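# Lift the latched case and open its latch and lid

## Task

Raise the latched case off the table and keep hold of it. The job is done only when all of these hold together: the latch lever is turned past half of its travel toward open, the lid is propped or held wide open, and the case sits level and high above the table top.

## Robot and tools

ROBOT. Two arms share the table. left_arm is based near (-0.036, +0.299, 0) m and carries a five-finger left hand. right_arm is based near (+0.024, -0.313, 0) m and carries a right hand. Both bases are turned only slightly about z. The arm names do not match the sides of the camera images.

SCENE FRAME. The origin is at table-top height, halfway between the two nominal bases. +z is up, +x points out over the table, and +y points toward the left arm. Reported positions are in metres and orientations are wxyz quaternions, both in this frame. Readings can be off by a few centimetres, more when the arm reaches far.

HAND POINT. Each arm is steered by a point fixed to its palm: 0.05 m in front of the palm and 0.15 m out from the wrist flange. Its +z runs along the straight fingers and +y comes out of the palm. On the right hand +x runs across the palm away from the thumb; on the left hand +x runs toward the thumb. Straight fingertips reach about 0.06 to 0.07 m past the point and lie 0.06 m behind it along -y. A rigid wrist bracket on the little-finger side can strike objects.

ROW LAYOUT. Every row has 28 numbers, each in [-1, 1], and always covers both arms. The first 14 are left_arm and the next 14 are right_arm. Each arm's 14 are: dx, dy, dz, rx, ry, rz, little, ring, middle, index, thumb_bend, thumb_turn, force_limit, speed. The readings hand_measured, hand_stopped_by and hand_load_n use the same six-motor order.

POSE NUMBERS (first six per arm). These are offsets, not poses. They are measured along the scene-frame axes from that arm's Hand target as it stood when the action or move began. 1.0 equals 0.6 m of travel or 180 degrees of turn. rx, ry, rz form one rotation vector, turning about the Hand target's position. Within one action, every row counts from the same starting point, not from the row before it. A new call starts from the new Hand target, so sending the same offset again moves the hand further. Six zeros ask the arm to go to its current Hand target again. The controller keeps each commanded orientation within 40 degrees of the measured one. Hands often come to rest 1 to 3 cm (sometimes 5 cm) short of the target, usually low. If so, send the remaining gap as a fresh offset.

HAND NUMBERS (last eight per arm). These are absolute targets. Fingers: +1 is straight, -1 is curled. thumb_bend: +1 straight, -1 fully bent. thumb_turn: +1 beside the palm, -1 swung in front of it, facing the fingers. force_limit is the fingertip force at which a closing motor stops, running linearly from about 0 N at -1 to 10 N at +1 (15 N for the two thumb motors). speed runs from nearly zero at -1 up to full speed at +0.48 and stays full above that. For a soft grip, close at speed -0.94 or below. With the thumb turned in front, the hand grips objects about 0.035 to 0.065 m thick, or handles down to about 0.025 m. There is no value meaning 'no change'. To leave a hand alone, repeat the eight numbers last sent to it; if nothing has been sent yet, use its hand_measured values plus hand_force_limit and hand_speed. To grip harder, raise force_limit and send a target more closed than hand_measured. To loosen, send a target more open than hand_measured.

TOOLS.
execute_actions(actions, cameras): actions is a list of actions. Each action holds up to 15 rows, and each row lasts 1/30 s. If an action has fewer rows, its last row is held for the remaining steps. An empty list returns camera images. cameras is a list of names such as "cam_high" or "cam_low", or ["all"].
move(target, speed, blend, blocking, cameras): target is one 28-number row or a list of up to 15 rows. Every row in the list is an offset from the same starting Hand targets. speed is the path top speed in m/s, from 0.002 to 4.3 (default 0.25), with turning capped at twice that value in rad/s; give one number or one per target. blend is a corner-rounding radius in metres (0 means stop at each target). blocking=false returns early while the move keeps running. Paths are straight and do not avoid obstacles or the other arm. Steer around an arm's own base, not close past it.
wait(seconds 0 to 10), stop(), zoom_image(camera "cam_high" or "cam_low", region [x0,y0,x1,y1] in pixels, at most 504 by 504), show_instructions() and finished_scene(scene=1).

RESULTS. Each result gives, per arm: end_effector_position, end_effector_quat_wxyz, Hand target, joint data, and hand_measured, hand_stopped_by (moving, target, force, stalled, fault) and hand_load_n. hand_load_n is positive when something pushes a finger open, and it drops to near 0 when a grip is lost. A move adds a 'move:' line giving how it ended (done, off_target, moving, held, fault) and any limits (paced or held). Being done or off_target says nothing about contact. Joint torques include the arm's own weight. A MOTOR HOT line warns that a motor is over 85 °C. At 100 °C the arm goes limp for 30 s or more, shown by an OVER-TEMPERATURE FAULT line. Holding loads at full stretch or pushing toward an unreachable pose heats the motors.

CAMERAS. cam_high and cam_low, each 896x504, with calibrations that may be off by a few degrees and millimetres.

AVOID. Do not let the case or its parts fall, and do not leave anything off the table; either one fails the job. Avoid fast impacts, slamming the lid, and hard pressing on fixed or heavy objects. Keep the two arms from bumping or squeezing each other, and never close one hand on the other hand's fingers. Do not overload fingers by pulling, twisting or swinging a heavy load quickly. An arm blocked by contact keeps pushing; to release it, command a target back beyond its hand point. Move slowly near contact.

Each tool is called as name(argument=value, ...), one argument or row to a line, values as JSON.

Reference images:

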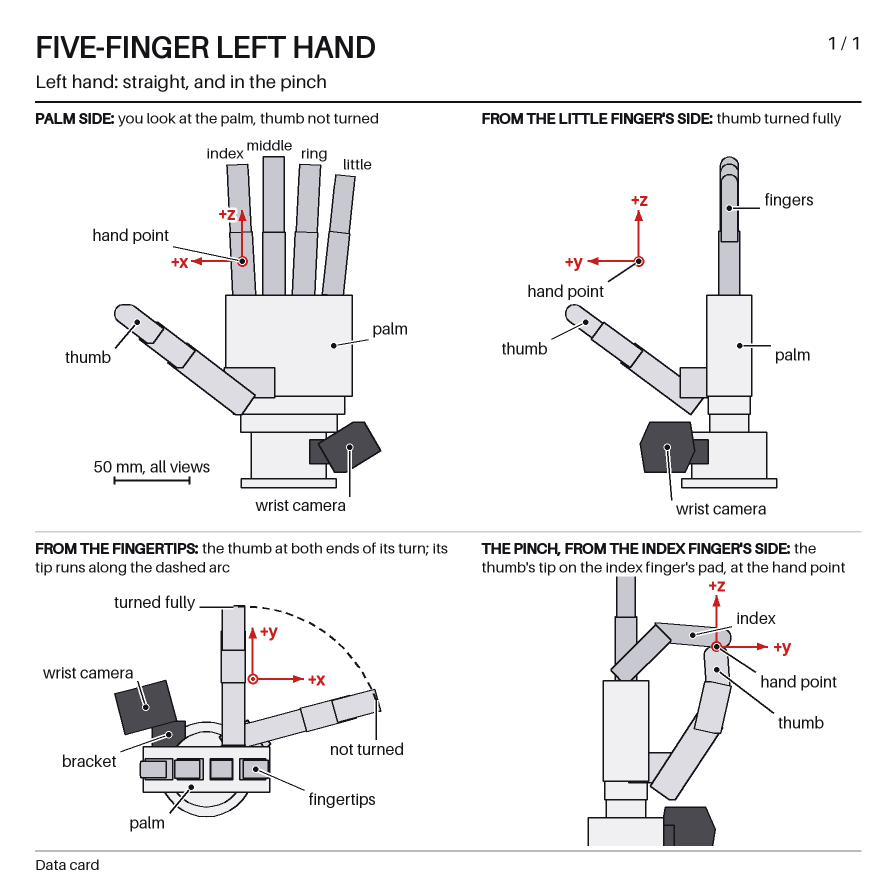

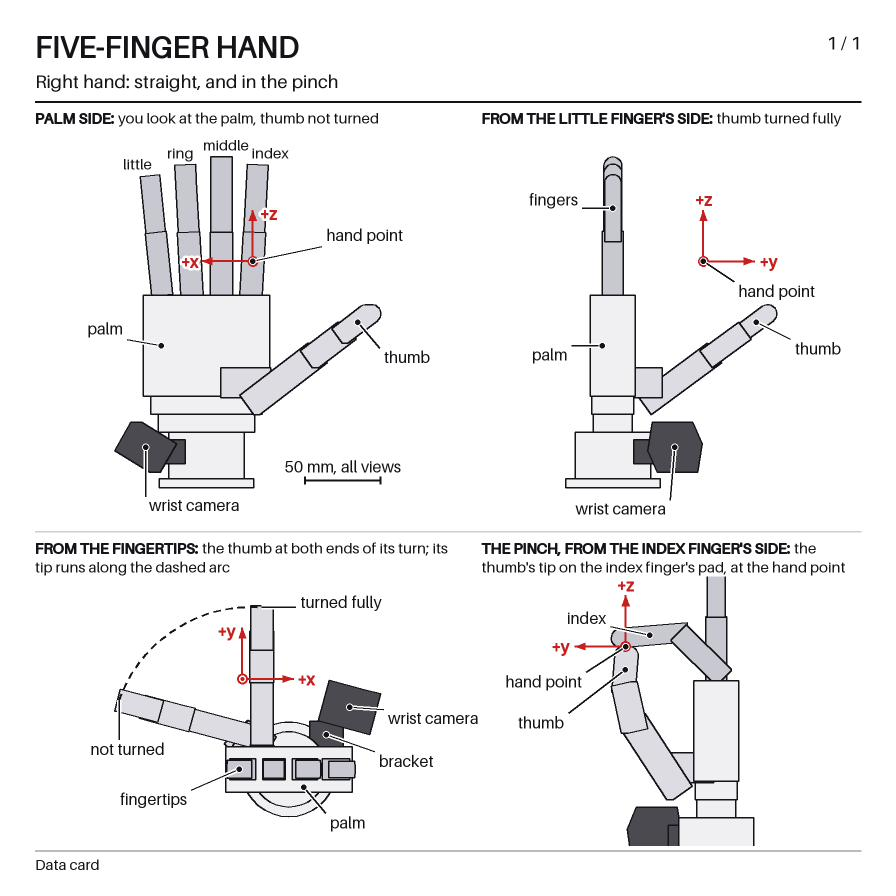

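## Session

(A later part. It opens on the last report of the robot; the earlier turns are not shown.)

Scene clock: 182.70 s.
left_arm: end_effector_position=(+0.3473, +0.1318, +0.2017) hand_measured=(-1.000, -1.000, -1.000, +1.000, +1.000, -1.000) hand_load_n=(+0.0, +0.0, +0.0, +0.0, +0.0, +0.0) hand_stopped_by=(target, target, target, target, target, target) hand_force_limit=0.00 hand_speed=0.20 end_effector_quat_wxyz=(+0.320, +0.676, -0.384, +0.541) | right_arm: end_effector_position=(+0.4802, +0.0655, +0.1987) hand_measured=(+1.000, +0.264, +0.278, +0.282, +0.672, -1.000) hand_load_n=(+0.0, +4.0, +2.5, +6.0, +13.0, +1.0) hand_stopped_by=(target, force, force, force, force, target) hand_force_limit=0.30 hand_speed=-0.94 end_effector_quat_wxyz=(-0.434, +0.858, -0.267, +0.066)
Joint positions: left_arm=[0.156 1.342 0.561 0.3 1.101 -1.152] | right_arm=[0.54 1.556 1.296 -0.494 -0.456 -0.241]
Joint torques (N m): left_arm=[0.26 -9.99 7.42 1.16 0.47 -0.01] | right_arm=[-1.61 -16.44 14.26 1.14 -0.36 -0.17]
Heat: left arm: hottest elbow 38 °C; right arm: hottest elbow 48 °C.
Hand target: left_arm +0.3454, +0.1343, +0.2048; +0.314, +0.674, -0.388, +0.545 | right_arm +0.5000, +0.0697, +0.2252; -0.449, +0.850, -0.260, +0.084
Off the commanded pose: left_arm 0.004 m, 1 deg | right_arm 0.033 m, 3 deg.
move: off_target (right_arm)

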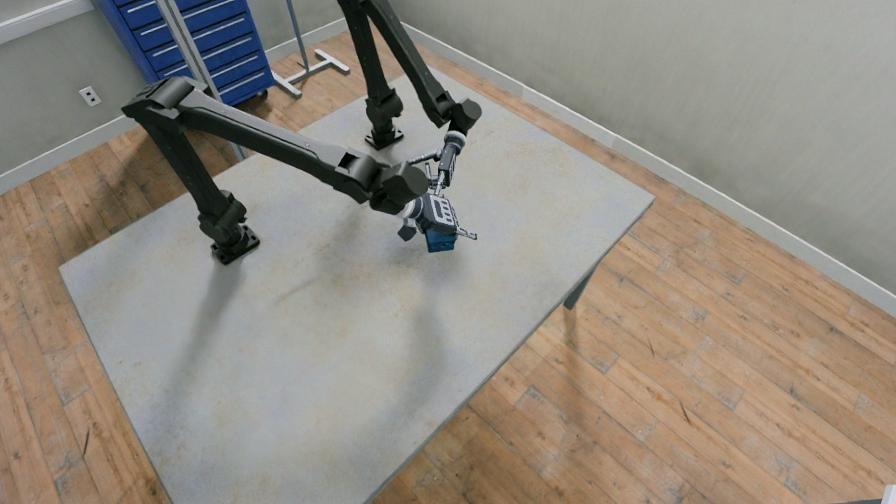

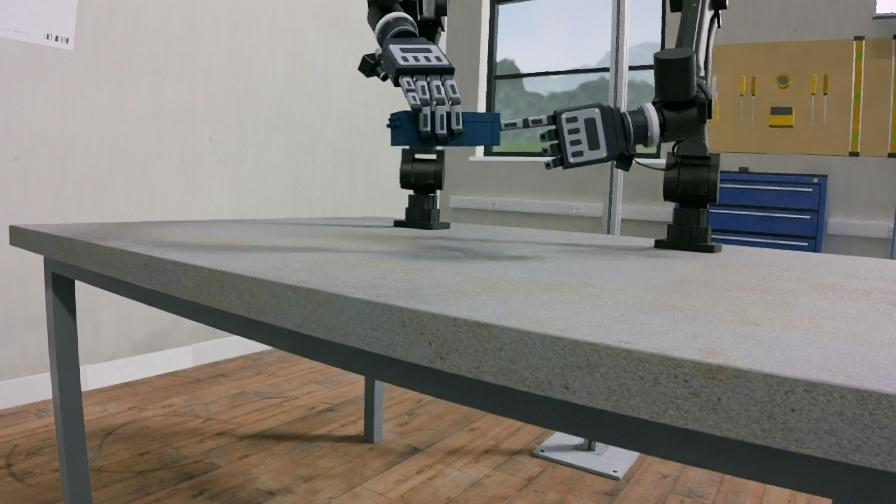

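move(
  target=[0.0155,0.0203,0,0,0,-0.0389,-1,-1,-1,1,1,-1,0,0.2,0,0,0,0,0,0,1,-0.6,-0.6,-0.5,0.6,-1,0.3,-0.94],
  speed=0.05,
  cameras=["all"],
)

zoom_image(
  camera="cam_low",
  region=[450, 90, 570, 170],
)

zoom_image(
  camera="cam_high",
  region=[415, 160, 475, 220],
)

Scene clock: 191.17 s.
left_arm: end_effector_position=(+0.3419, +0.1420, +0.1991) hand_measured=(-1.000, -1.000, -1.000, +1.000, +1.000, -1.000) hand_load_n=(+0.0, +0.0, +0.0, +0.0, +0.5, +0.0) hand_stopped_by=(target, target, target, target, target, target) hand_force_limit=0.00 hand_speed=0.20 end_effector_quat_wxyz=(+0.354, +0.653, -0.423, +0.519) | right_arm: end_effector_position=(+0.4802, +0.0655, +0.1987) hand_measured=(+1.000, +0.264, +0.278, +0.282, +0.672, -1.000) hand_load_n=(+0.0, +4.5, +2.5, +6.0, +13.0, +1.0) hand_stopped_by=(target, force, force, force, force, target) hand_force_limit=0.30 hand_speed=-0.94 end_effector_quat_wxyz=(-0.434, +0.858, -0.267, +0.066)
Joint positions: left_arm=[0.191 1.395 0.647 0.061 1.232 -0.937] | right_arm=[0.54 1.556 1.296 -0.494 -0.456 -0.241]
Joint torques (N m): left_arm=[0.44 -7.94 10.84 0.99 0.64 0.01] | right_arm=[-1.55 -16.5 14.26 1.14 -0.36 -0.17]
Heat: left arm: hottest elbow 38 °C; right arm: hottest elbow 50 °C.
Hand target: left_arm +0.3547, +0.1465, +0.2047; +0.347, +0.649, -0.428, +0.525 | right_arm +0.5000, +0.0697, +0.2252; -0.449, +0.850, -0.260, +0.084
Off the commanded pose: left_arm 0.015 m, 1 deg | right_arm 0.033 m, 3 deg.
move: off_target (left_arm, right_arm)

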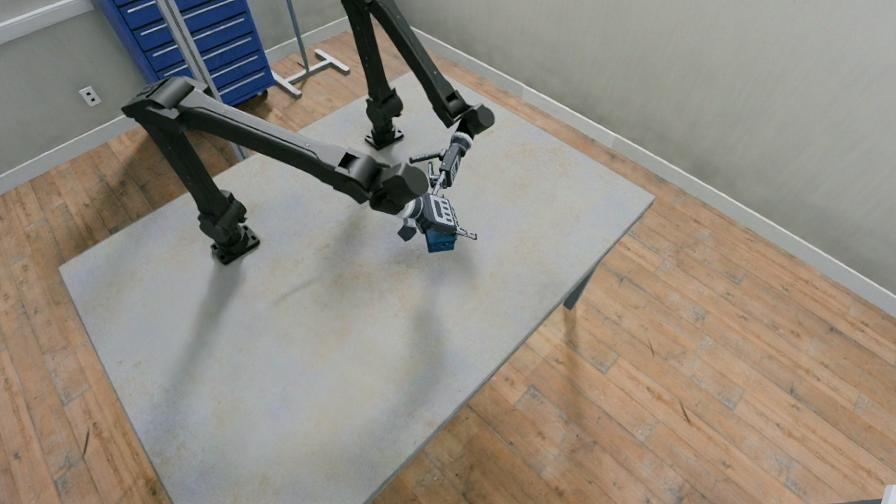

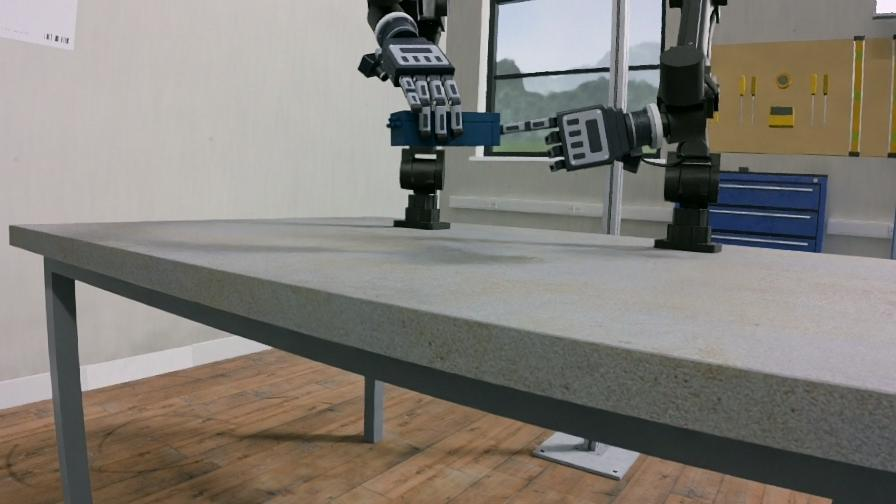

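Scaled by 4.200 from the camera's 896x504 image, which has a finer 1280x720 frame.

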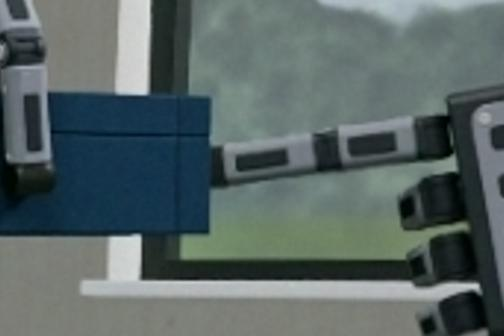

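Scaled by 8.400 from the camera's 896x504 image, which has a finer 1280x720 frame.

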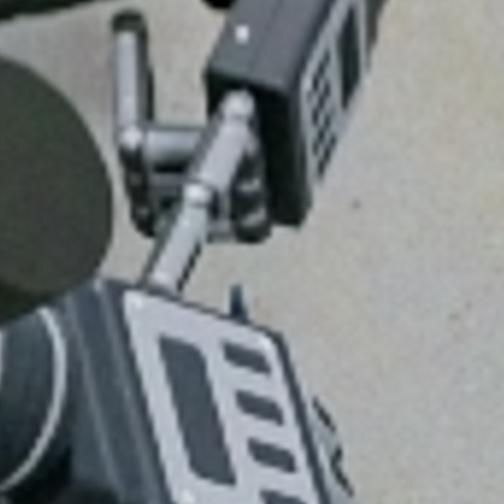

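move(
  target=[0.0075,0.0088,0,0,0,0,-1,-1,-1,1,1,-1,0,0.2,0,0,0,0,0,0,1,-0.6,-0.6,-0.5,0.6,-1,0.3,-0.94],
  speed=0.05,
  cameras=[],
)

Scene clock: 192.73 s.
left_arm: end_effector_position=(+0.3462, +0.1470, +0.1995) hand_measured=(-1.000, -1.000, -1.000, +1.000, +1.000, -1.000) hand_load_n=(+0.0, +0.0, +0.0, +0.0, +0.0, -0.5) hand_stopped_by=(target, target, target, target, target, target) hand_force_limit=0.00 hand_speed=0.20 end_effector_quat_wxyz=(+0.354, +0.653, -0.423, +0.519) | right_arm: end_effector_position=(+0.4802, +0.0655, +0.1987) hand_measured=(+1.000, +0.264, +0.278, +0.282, +0.672, -1.000) hand_load_n=(+0.0, +4.5, +2.5, +6.0, +13.0, +1.0) hand_stopped_by=(target, force, force, force, force, target) hand_force_limit=0.30 hand_speed=-0.94 end_effector_quat_wxyz=(-0.434, +0.858, -0.267, +0.066)
Joint positions: left_arm=[0.203 1.407 0.666 0.03 1.242 -0.91] | right_arm=[0.54 1.556 1.296 -0.494 -0.456 -0.241]
Joint torques (N m): left_arm=[0.44 -8.18 10.86 0.92 0.65 0] | right_arm=[-1.61 -16.5 14.26 1.14 -0.37 -0.17]
Heat: left arm: hottest elbow 38 °C; right arm: hottest elbow 50 °C.
Hand target: left_arm +0.3591, +0.1518, +0.2047; +0.347, +0.649, -0.428, +0.525 | right_arm +0.5000, +0.0697, +0.2252; -0.449, +0.850, -0.260, +0.084
Off the commanded pose: left_arm 0.015 m, 1 deg | right_arm 0.033 m, 3 deg.
move: off_target (left_arm, right_arm)
No camera images: "cameras" was empty.

move(
  target=[0.0158,-0.0190,0,0,0,0,-1,-1,-1,1,1,-1,0,0.2,0,0,0,0,0,0,1,-0.6,-0.6,-0.5,0.6,-1,0.3,-0.94],
  speed=0.05,
  cameras=["all"],
)

zoom_image(
  camera="cam_low",
  region=[450, 90, 570, 170],
)

zoom_image(
  camera="cam_high",
  region=[415, 160, 475, 220],
)

Scene clock: 194.33 s.
left_arm: end_effector_position=(+0.3546, +0.1420, +0.1978) hand_measured=(-1.000, -1.000, -1.000, +1.000, +1.000, -1.000) hand_load_n=(+0.0, +0.0, +0.0, +0.0, +0.0, -0.5) hand_stopped_by=(target, target, target, target, target, target) hand_force_limit=0.00 hand_speed=0.20 end_effector_quat_wxyz=(+0.351, +0.655, -0.424, +0.518) | right_arm: end_effector_position=(+0.4803, +0.0654, +0.1986) hand_measured=(+1.000, +0.264, +0.278, +0.282, +0.672, -1.000) hand_load_n=(+0.0, +4.5, +2.5, +6.0, +13.5, +1.0) hand_stopped_by=(target, force, force, force, force, target) hand_force_limit=0.30 hand_speed=-0.94 end_effector_quat_wxyz=(-0.434, +0.858, -0.267, +0.066)
Joint positions: left_arm=[0.186 1.426 0.679 0.061 1.223 -0.936] | right_arm=[0.54 1.556 1.296 -0.494 -0.456 -0.241]
Joint torques (N m): left_arm=[-0.79 -8.47 10.77 2.02 0.39 -0.26] | right_arm=[-1.61 -16.5 14.26 1.14 -0.39 -0.17]
Heat: left arm: hottest elbow 38 °C; right arm: hottest elbow 50 °C.
Hand target: left_arm +0.3687, +0.1404, +0.2048; +0.347, +0.649, -0.428, +0.525 | right_arm +0.4999, +0.0698, +0.2252; -0.449, +0.850, -0.260, +0.084
Off the commanded pose: left_arm 0.016 m, 1 deg | right_arm 0.033 m, 3 deg.
move: off_target (left_arm, right_arm)

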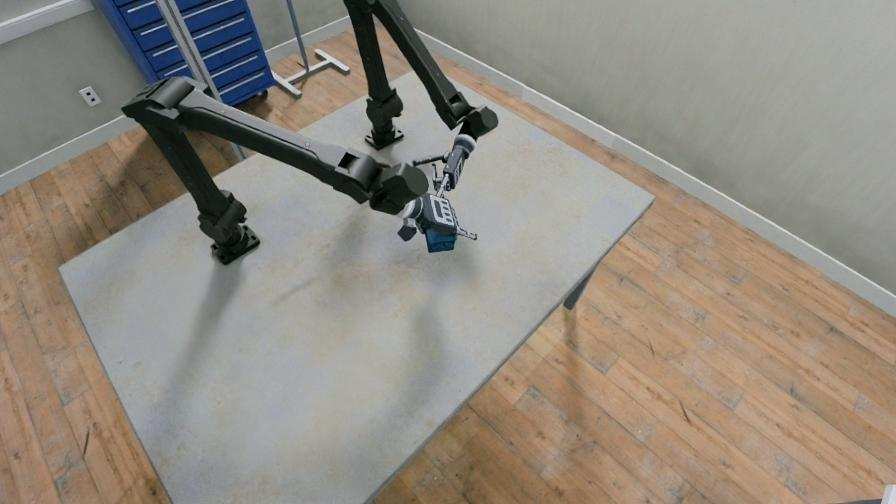

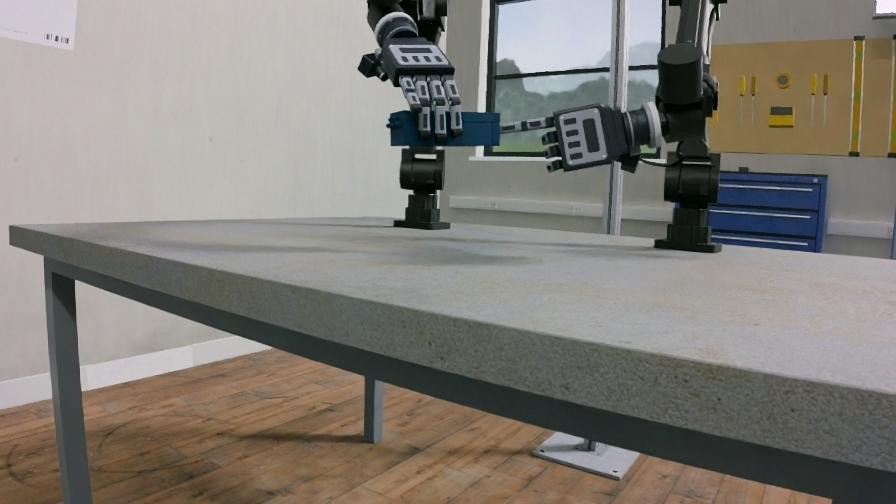

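Scaled by 4.200 from the camera's 896x504 image, which has a finer 1280x720 frame.

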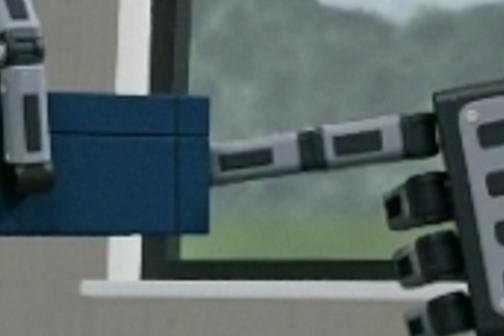

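Scaled by 8.400 from the camera's 896x504 image, which has a finer 1280x720 frame.

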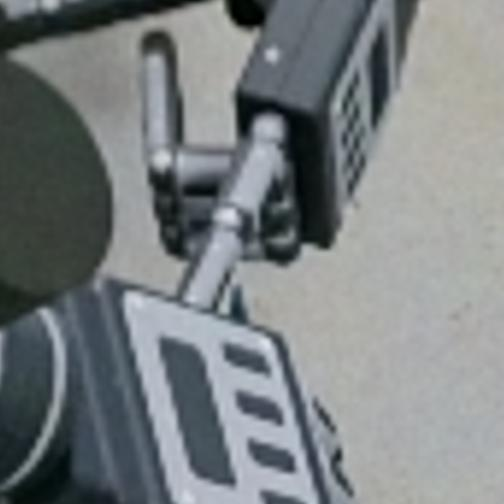

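move(
  target=[0.0083,-0.0108,0.0067,0,0,0,-1,-1,-1,1,1,-1,0,0.2,0,0,0,0,0,0,1,-0.6,-0.6,-0.5,0.6,-1,0.3,-0.94],
  speed=0.04,
  cameras=["all"],
)

zoom_image(
  camera="cam_low",
  region=[450, 90, 570, 170],
)

zoom_image(
  camera="cam_high",
  region=[415, 160, 475, 220],
)

Scene clock: 196.00 s.
left_arm: end_effector_position=(+0.3600, +0.1363, +0.2015) hand_measured=(-1.000, -1.000, -1.000, +1.000, +1.000, -1.000) hand_load_n=(+0.0, +0.0, +0.0, +0.0, +0.0, -0.5) hand_stopped_by=(target, target, target, target, target, target) hand_force_limit=0.00 hand_speed=0.20 end_effector_quat_wxyz=(+0.351, +0.655, -0.423, +0.518) | right_arm: end_effector_position=(+0.4803, +0.0654, +0.1986) hand_measured=(+1.000, +0.264, +0.278, +0.282, +0.672, -1.000) hand_load_n=(-0.5, +4.5, +2.5, +5.5, +13.5, +1.0) hand_stopped_by=(target, force, force, force, force, target) hand_force_limit=0.30 hand_speed=-0.94 end_effector_quat_wxyz=(-0.434, +0.858, -0.267, +0.066)
Joint positions: left_arm=[0.169 1.428 0.689 0.082 1.208 -0.967] | right_arm=[0.54 1.556 1.296 -0.494 -0.456 -0.241]
Joint torques (N m): left_arm=[-0.85 -8.64 10.85 2.02 0.37 -0.25] | right_arm=[-1.61 -16.5 14.27 1.14 -0.39 -0.17]
Heat: left arm: hottest elbow 38 °C; right arm: hottest elbow 51 °C.
Hand target: left_arm +0.3736, +0.1339, +0.2088; +0.347, +0.649, -0.428, +0.525 | right_arm +0.4999, +0.0698, +0.2252; -0.449, +0.850, -0.260, +0.084
Off the commanded pose: left_arm 0.016 m, 1 deg | right_arm 0.033 m, 3 deg.
move: off_target (left_arm, right_arm)

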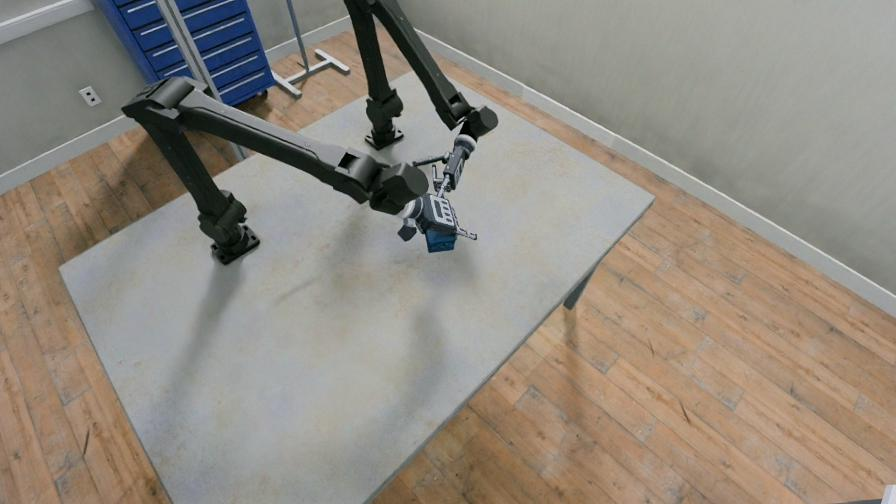

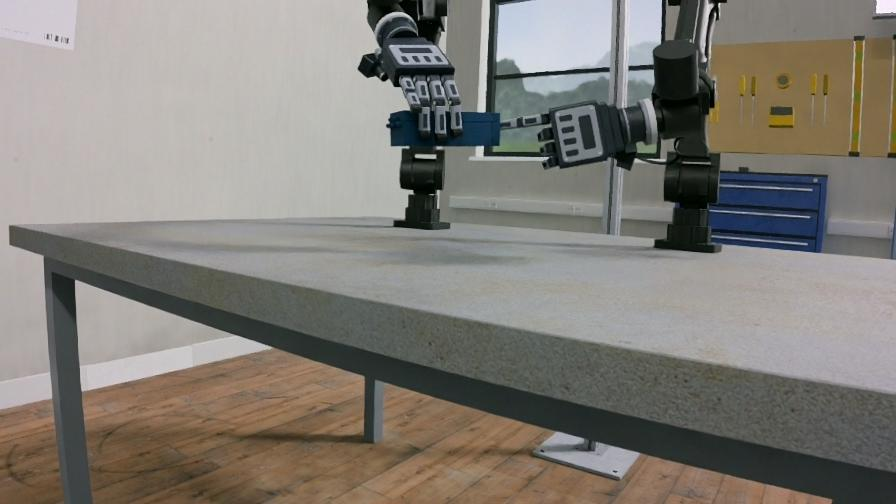

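Scaled by 4.200 from the camera's 896x504 image, which has a finer 1280x720 frame.

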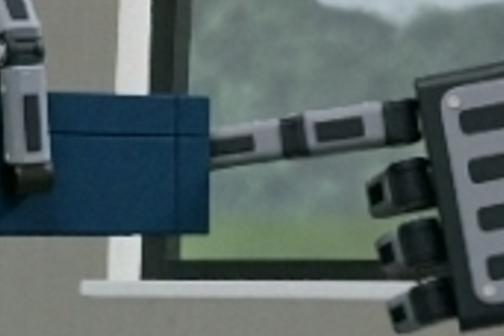

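Scaled by 8.400 from the camera's 896x504 image, which has a finer 1280x720 frame.

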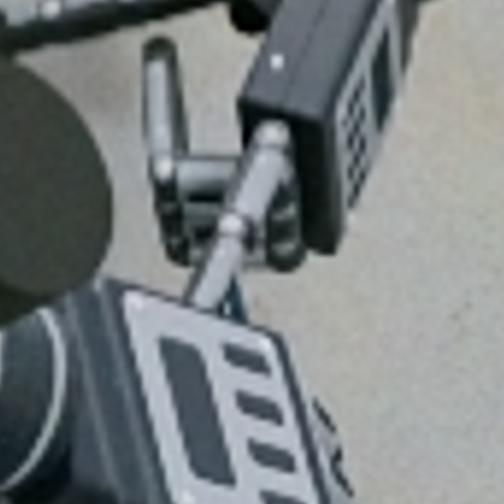

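move(
  target=[-0.0200,-0.0050,-0.0033,0,0,0,-1,-1,-1,1,1,-1,0,0.2,0,0,0,0,0,0,1,-0.6,-0.6,-0.5,0.6,-1,0.3,-0.94],
  speed=0.04,
  cameras=[],
)

Scene clock: 197.63 s.
left_arm: end_effector_position=(+0.3611, +0.1344, +0.2026) hand_measured=(-1.000, -1.000, -1.000, +1.000, +1.000, -1.000) hand_load_n=(+0.0, +0.0, +0.0, -0.5, +0.0, -0.5) hand_stopped_by=(target, target, target, target, target, target) hand_force_limit=0.00 hand_speed=0.20 end_effector_quat_wxyz=(+0.348, +0.653, -0.425, +0.521) | right_arm: end_effector_position=(+0.4803, +0.0654, +0.1986) hand_measured=(+1.000, +0.264, +0.278, +0.282, +0.672, -1.000) hand_load_n=(+0.0, +4.5, +2.5, +5.5, +13.5, +1.0) hand_stopped_by=(target, force, force, force, force, target) hand_force_limit=0.30 hand_speed=-0.94 end_effector_quat_wxyz=(-0.434, +0.858, -0.267, +0.066)
Joint positions: left_arm=[0.164 1.428 0.689 0.101 1.204 -0.976] | right_arm=[0.54 1.556 1.296 -0.494 -0.456 -0.241]
Joint torques (N m): left_arm=[-0.79 -10.87 7.86 2.07 0.36 -0.26] | right_arm=[-1.61 -16.5 14.26 1.13 -0.39 -0.17]
Heat: left arm: hottest elbow 38 °C; right arm: hottest elbow 51 °C.
Hand target: left_arm +0.3617, +0.1309, +0.2068; +0.347, +0.649, -0.428, +0.525 | right_arm +0.4999, +0.0698, +0.2252; -0.449, +0.850, -0.260, +0.084
Off the commanded pose: left_arm 0.005 m, 1 deg | right_arm 0.033 m, 3 deg.
move: off_target (right_arm)
No camera images: "cameras" was empty.

move(
  target=[-0.0100,0.0000,-0.0083,0,0,0,-1,-1,-1,1,1,-1,0,0.2,0,0,0,0,0,0,1,-0.6,-0.6,-0.5,0.6,-1,0.3,-0.94],
  speed=0.03,
  cameras=["cam_low","cam_high"],
)

zoom_image(
  camera="cam_low",
  region=[450, 90, 570, 170],
)

zoom_image(
  camera="cam_high",
  region=[415, 160, 475, 220],
)

Scene clock: 198.80 s.
left_arm: end_effector_position=(+0.3583, +0.1340, +0.1986) hand_measured=(-1.000, -1.000, -1.000, +1.000, +1.000, -1.000) hand_load_n=(+0.0, +0.0, +0.0, +0.0, +0.0, +0.0) hand_stopped_by=(target, target, target, target, target, target) hand_force_limit=0.00 hand_speed=0.20 end_effector_quat_wxyz=(+0.347, +0.653, -0.425, +0.522) | right_arm: end_effector_position=(+0.4797, +0.0652, +0.1982) hand_measured=(+1.000, +0.264, +0.278, +0.282, +0.672, -1.000) hand_load_n=(+0.0, +5.0, +2.5, +4.5, +13.5, +0.0) hand_stopped_by=(target, force, force, force, force, target) hand_force_limit=0.30 hand_speed=-0.94 end_effector_quat_wxyz=(-0.433, +0.858, -0.268, +0.065)
Joint positions: left_arm=[0.164 1.428 0.675 0.117 1.2 -0.978] | right_arm=[0.54 1.556 1.296 -0.497 -0.456 -0.241]
Joint torques (N m): left_arm=[-0.73 -10.87 7.12 2 0.53 -0.23] | right_arm=[-1.61 -16.5 14.26 1.24 -0.39 -0.17]
Heat: left arm: hottest elbow 38 °C; right arm: hottest elbow 51 °C.
Hand target: left_arm +0.3556, +0.1308, +0.2018; +0.347, +0.649, -0.428, +0.525 | right_arm +0.4998, +0.0698, +0.2252; -0.449, +0.850, -0.260, +0.084
Off the commanded pose: left_arm 0.005 m, 1 deg | right_arm 0.034 m, 3 deg.
move: off_target (right_arm)

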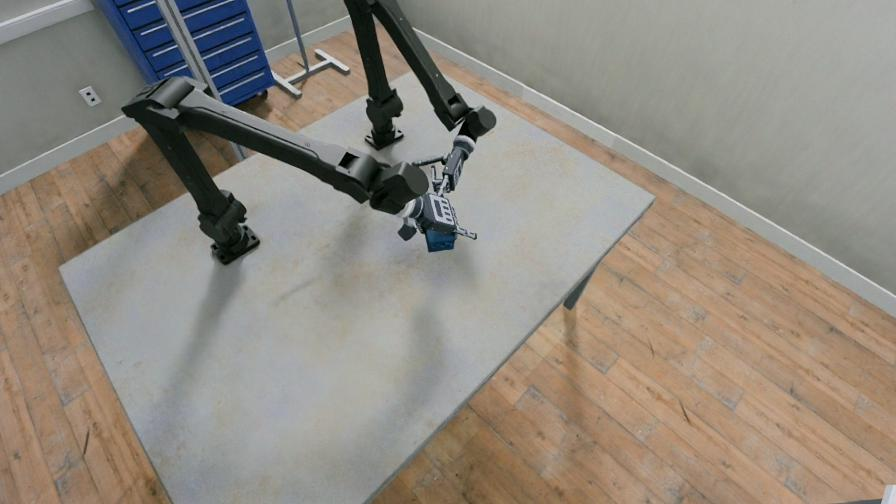

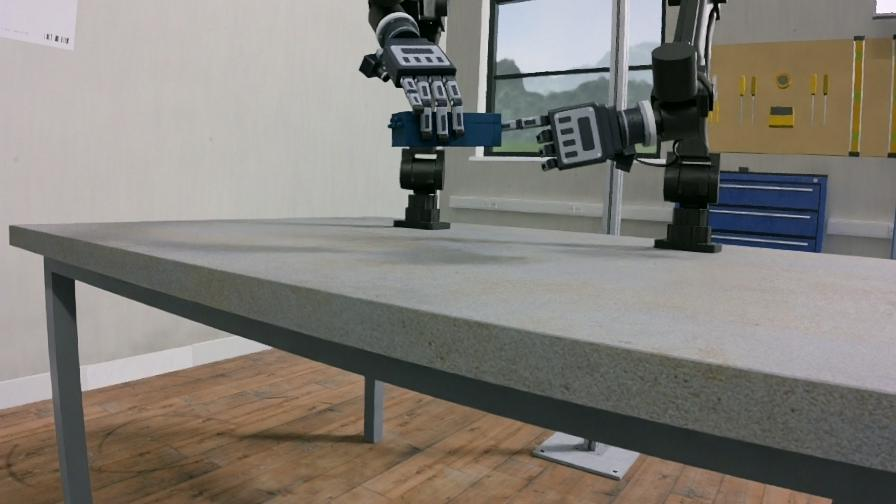

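Scaled by 4.200 from the camera's 896x504 image, which has a finer 1280x720 frame.

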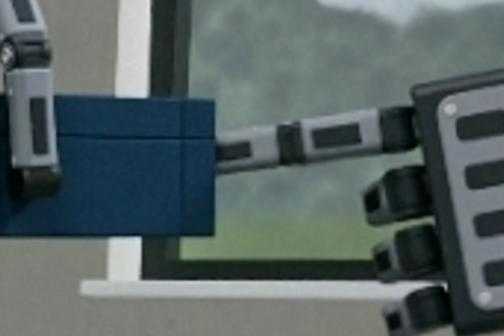

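Scaled by 8.400 from the camera's 896x504 image, which has a finer 1280x720 frame.

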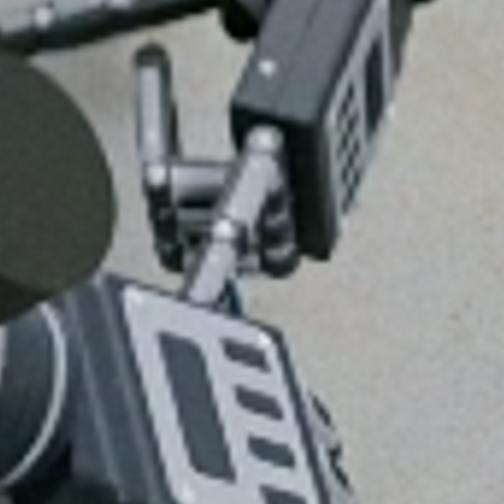

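move(
  target=[-0.0133,0.0067,0.0000,0,0,0,-1,-1,-1,1,1,-1,0,0.2,0,0,0,0,0,0,1,-0.6,-0.6,-0.5,0.6,-1,0.3,-0.94],
  speed=0.03,
  cameras=["cam_low","cam_high"],
)

zoom_image(
  camera="cam_low",
  region=[450, 90, 570, 170],
)

zoom_image(
  camera="cam_high",
  region=[415, 160, 475, 220],
)

Scene clock: 200.03 s.
left_arm: end_effector_position=(+0.3540, +0.1354, +0.1975) hand_measured=(-1.000, -1.000, -1.000, +1.000, +1.000, -1.000) hand_load_n=(+0.0, +0.0, +0.0, +0.5, +0.0, -0.5) hand_stopped_by=(target, target, target, target, target, target) hand_force_limit=0.00 hand_speed=0.20 end_effector_quat_wxyz=(+0.346, +0.655, -0.423, +0.522) | right_arm: end_effector_position=(+0.4783, +0.0652, +0.1981) hand_measured=(+1.000, +0.264, +0.278, +0.282, +0.672, -1.000) hand_load_n=(+0.0, +5.0, +2.0, +4.5, +14.0, +0.0) hand_stopped_by=(target, force, force, force, force, target) hand_force_limit=0.30 hand_speed=-0.94 end_effector_quat_wxyz=(-0.433, +0.859, -0.267, +0.062)
Joint positions: left_arm=[0.169 1.418 0.661 0.118 1.2 -0.978] | right_arm=[0.54 1.556 1.296 -0.501 -0.461 -0.242]
Joint torques (N m): left_arm=[-0.15 -11.63 6.87 1.26 0.94 -0.04] | right_arm=[-1.61 -16.5 14.23 1.36 -0.16 -0.16]
Heat: left arm: hottest elbow 38 °C; right arm: hottest elbow 51 °C.
Hand target: left_arm +0.3476, +0.1350, +0.2017; +0.347, +0.649, -0.428, +0.525 | right_arm +0.4999, +0.0698, +0.2252; -0.449, +0.850, -0.260, +0.084
Off the commanded pose: left_arm 0.008 m, 1 deg | right_arm 0.035 m, 3 deg.
move: off_target (right_arm)

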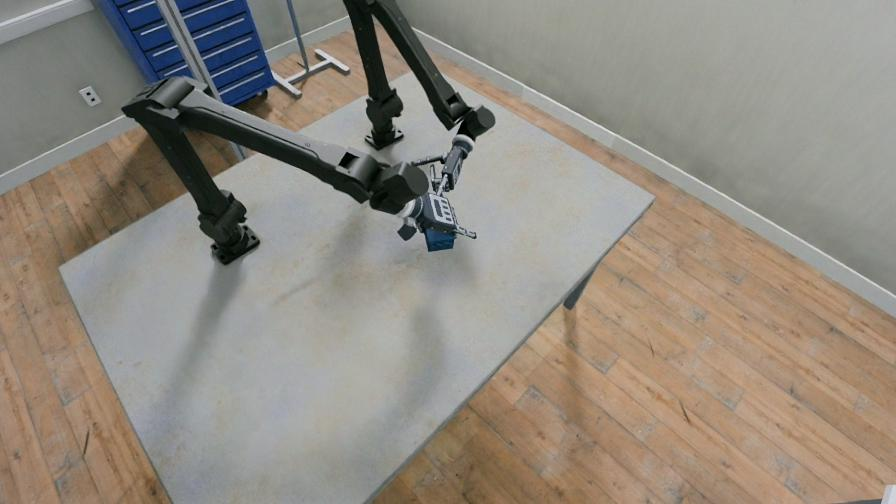

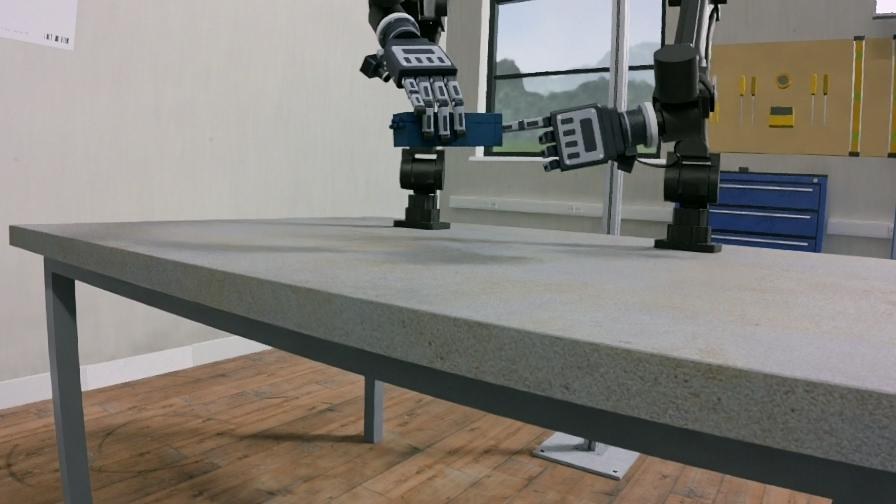

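Scaled by 4.200 from the camera's 896x504 image, which has a finer 1280x720 frame.

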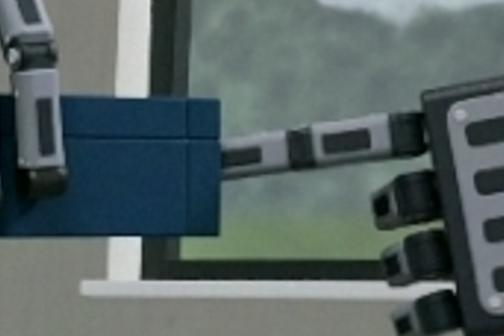

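Scaled by 8.400 from the camera's 896x504 image, which has a finer 1280x720 frame.

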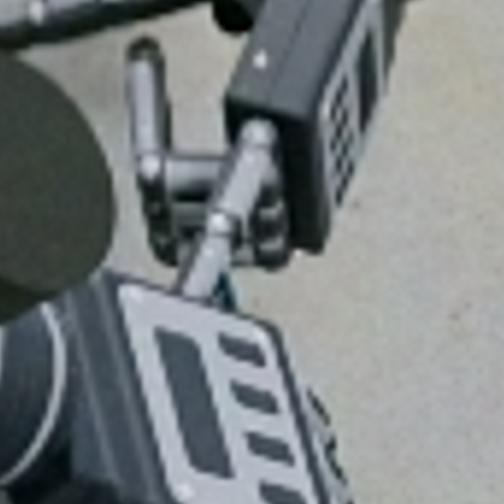

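move(
  target=[-0.0167,0.0067,0.0000,0,0,0,-1,-1,-1,1,1,-1,0,0.2,0,0,0,0,0,0,1,-0.6,-0.6,-0.5,0.6,-1,0.3,-0.94],
  speed=0.03,
  cameras=["cam_low","cam_high"],
)

zoom_image(
  camera="cam_low",
  region=[450, 90, 570, 170],
)

zoom_image(
  camera="cam_high",
  region=[415, 160, 475, 220],
)

Scene clock: 201.60 s.
left_arm: end_effector_position=(+0.3399, +0.1372, +0.1981) hand_measured=(-1.000, -1.000, -1.000, +1.000, +1.000, -1.000) hand_load_n=(+0.0, +0.0, +0.0, +0.0, +0.0, -0.5) hand_stopped_by=(target, target, target, target, target, target) hand_force_limit=0.00 hand_speed=0.20 end_effector_quat_wxyz=(+0.352, +0.652, -0.424, +0.521) | right_arm: end_effector_position=(+0.4793, +0.0643, +0.1975) hand_measured=(+1.000, +0.264, +0.278, +0.282, +0.672, -1.000) hand_load_n=(+0.0, +4.5, +2.5, +6.0, +13.0, +1.0) hand_stopped_by=(target, force, force, force, force, target) hand_force_limit=0.30 hand_speed=-0.94 end_effector_quat_wxyz=(-0.432, +0.859, -0.268, +0.065)
Joint positions: left_arm=[0.178 1.39 0.634 0.097 1.221 -0.96] | right_arm=[0.539 1.557 1.296 -0.501 -0.456 -0.244]
Joint torques (N m): left_arm=[0.21 -10.87 7.41 1.03 0.61 0] | right_arm=[-1.55 -16.56 14.23 1.39 -0.38 -0.14]
Heat: left arm: hottest elbow 38 °C; right arm: hottest elbow 52 °C.
Hand target: left_arm +0.3376, +0.1388, +0.2017; +0.347, +0.649, -0.428, +0.525 | right_arm +0.4999, +0.0698, +0.2250; -0.449, +0.850, -0.260, +0.084
Off the commanded pose: left_arm 0.005 m, 1 deg | right_arm 0.035 m, 3 deg.
move: off_target (right_arm)

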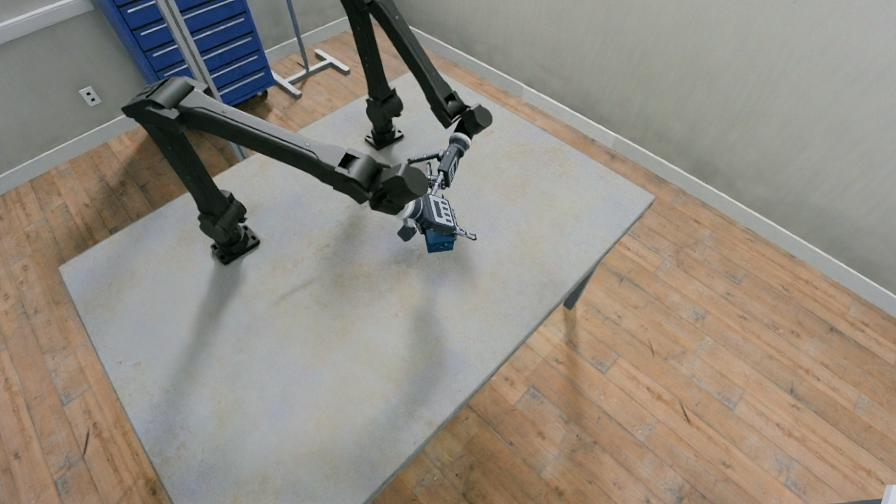

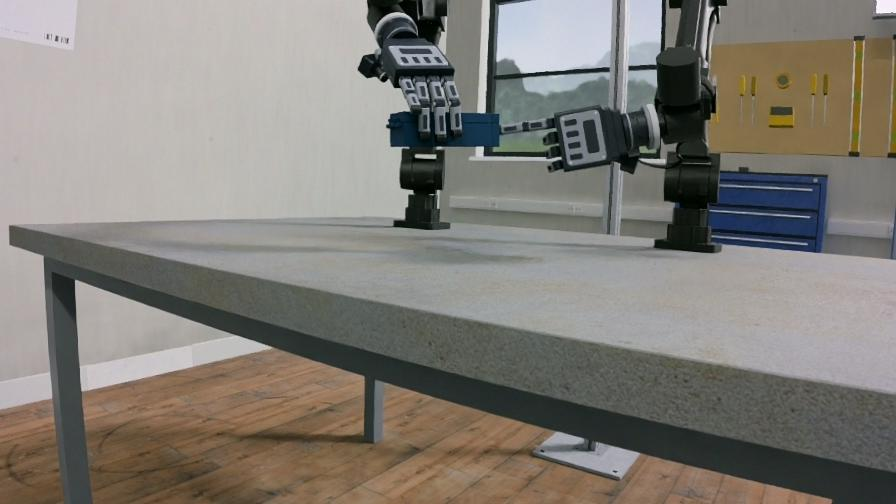

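Scaled by 4.200 from the camera's 896x504 image, which has a finer 1280x720 frame.

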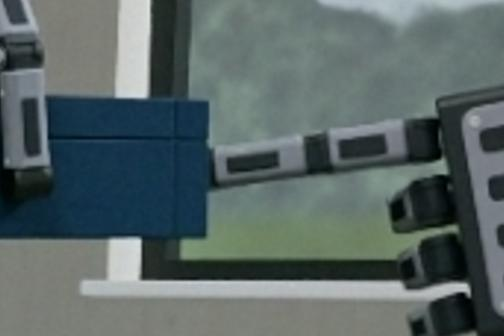

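Scaled by 8.400 from the camera's 896x504 image, which has a finer 1280x720 frame.

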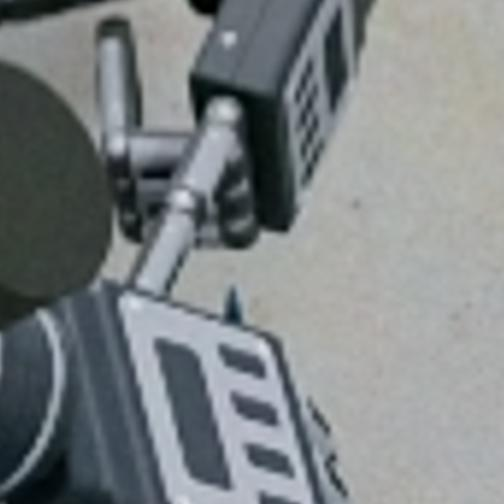

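move(
  target=[-0.0167,0.0667,0,0,0,0,-1,-1,-1,1,1,-1,0,0.2,0,0,0,0,0,-0.1389,1,-0.6,-0.6,-0.5,0.6,-1,0.3,-0.94],
  speed=0.18,
  cameras=["cam_low","cam_high"],
)

zoom_image(
  camera="cam_low",
  region=[440, 90, 560, 170],
)

zoom_image(
  camera="cam_high",
  region=[410, 160, 490, 240],
)

Scene clock: 204.37 s.
left_arm: end_effector_position=(+0.3174, +0.1739, +0.1875) hand_measured=(-1.000, -1.000, -1.000, +1.000, +1.000, -1.000) hand_load_n=(+0.0, +0.0, +0.0, +0.0, +0.0, -0.5) hand_stopped_by=(target, target, target, target, target, target) hand_force_limit=0.00 hand_speed=0.20 end_effector_quat_wxyz=(+0.362, +0.659, -0.416, +0.511) | right_arm: end_effector_position=(+0.4994, +0.0599, +0.1995) hand_measured=(+1.000, +0.264, +0.278, +0.282, +0.672, -1.000) hand_load_n=(+0.0, +4.5, +2.5, +6.0, +13.0, +1.0) hand_stopped_by=(target, force, force, force, force, target) hand_force_limit=0.30 hand_speed=-0.94 end_effector_quat_wxyz=(-0.393, +0.787, -0.443, +0.172)
Joint positions: left_arm=[0.293 1.383 0.639 -0.211 1.304 -0.687] | right_arm=[0.611 1.503 1.239 -0.42 -0.039 0.068]
Joint torques (N m): left_arm=[0.26 -10.46 10.47 0.72 0.81 0] | right_arm=[-0.15 -18.55 9.96 2.55 -0.02 0.04]
Heat: left arm: hottest elbow 38 °C; right arm: hottest elbow 51 °C.
Hand target: left_arm +0.3276, +0.1789, +0.2018; +0.347, +0.649, -0.428, +0.525 | right_arm +0.4999, +0.0699, +0.2253; -0.421, +0.774, -0.438, +0.179
Off the commanded pose: left_arm 0.018 m, 3 deg | right_arm 0.027 m, 4 deg.
move: off_target (left_arm, right_arm)

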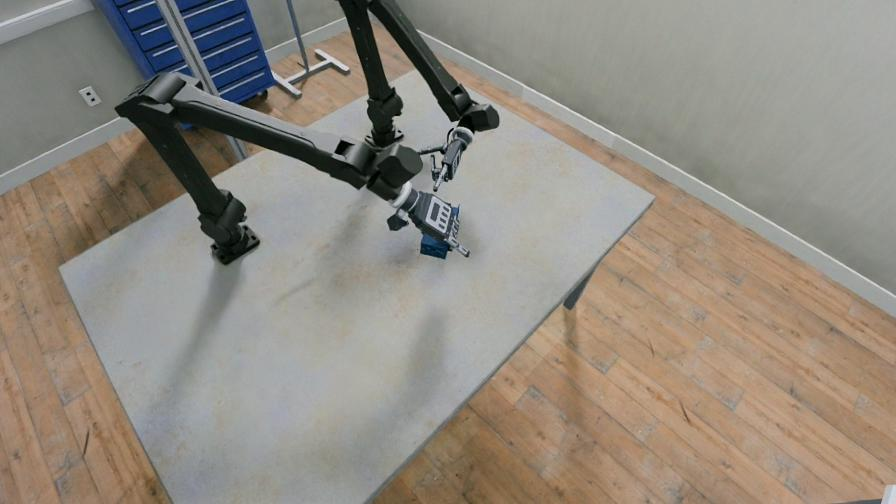

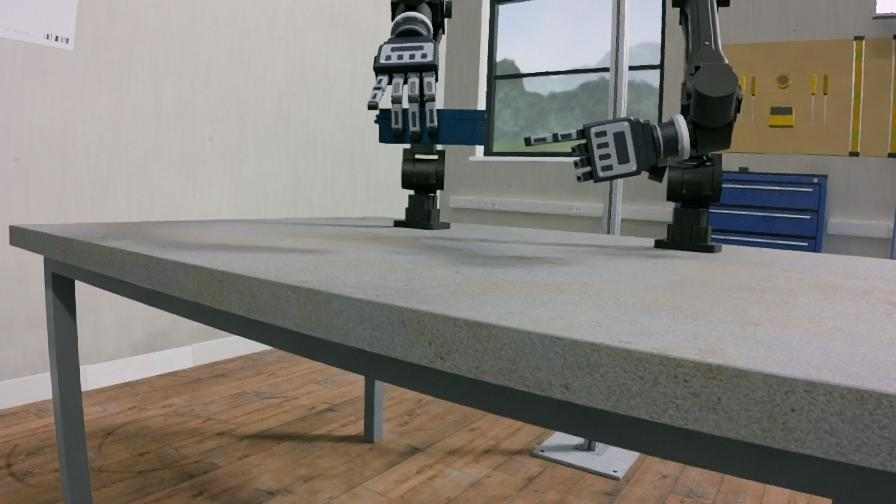

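Scaled by 4.200 from the camera's 896x504 image, which has a finer 1280x720 frame.

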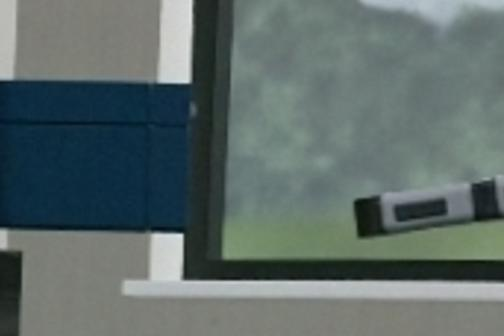

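Scaled by 6.300 from the camera's 896x504 image, which has a finer 1280x720 frame.

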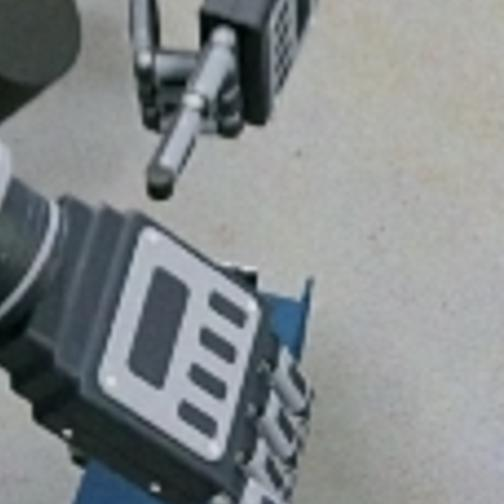

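zoom_image(
  camera="cam_low",
  region=[465, 100, 505, 155],
)

zoom_image(
  camera="cam_high",
  region=[440, 195, 465, 225],
)

Scaled by 9.164 from the camera's 896x504 image, which has a finer 1280x720 frame.

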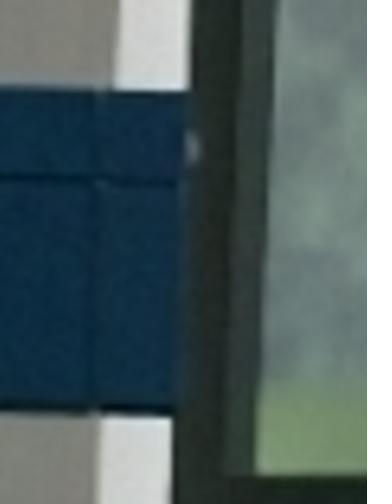

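Scaled by 16.800 from the camera's 896x504 image, which has a finer 1280x720 frame.

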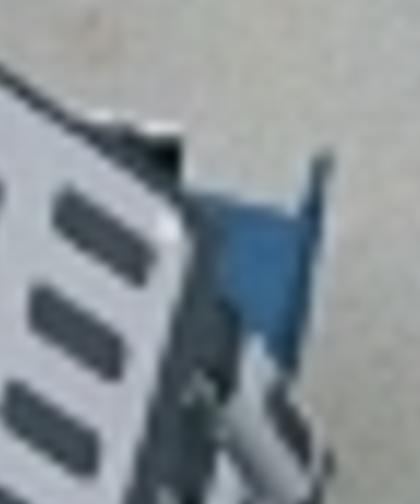

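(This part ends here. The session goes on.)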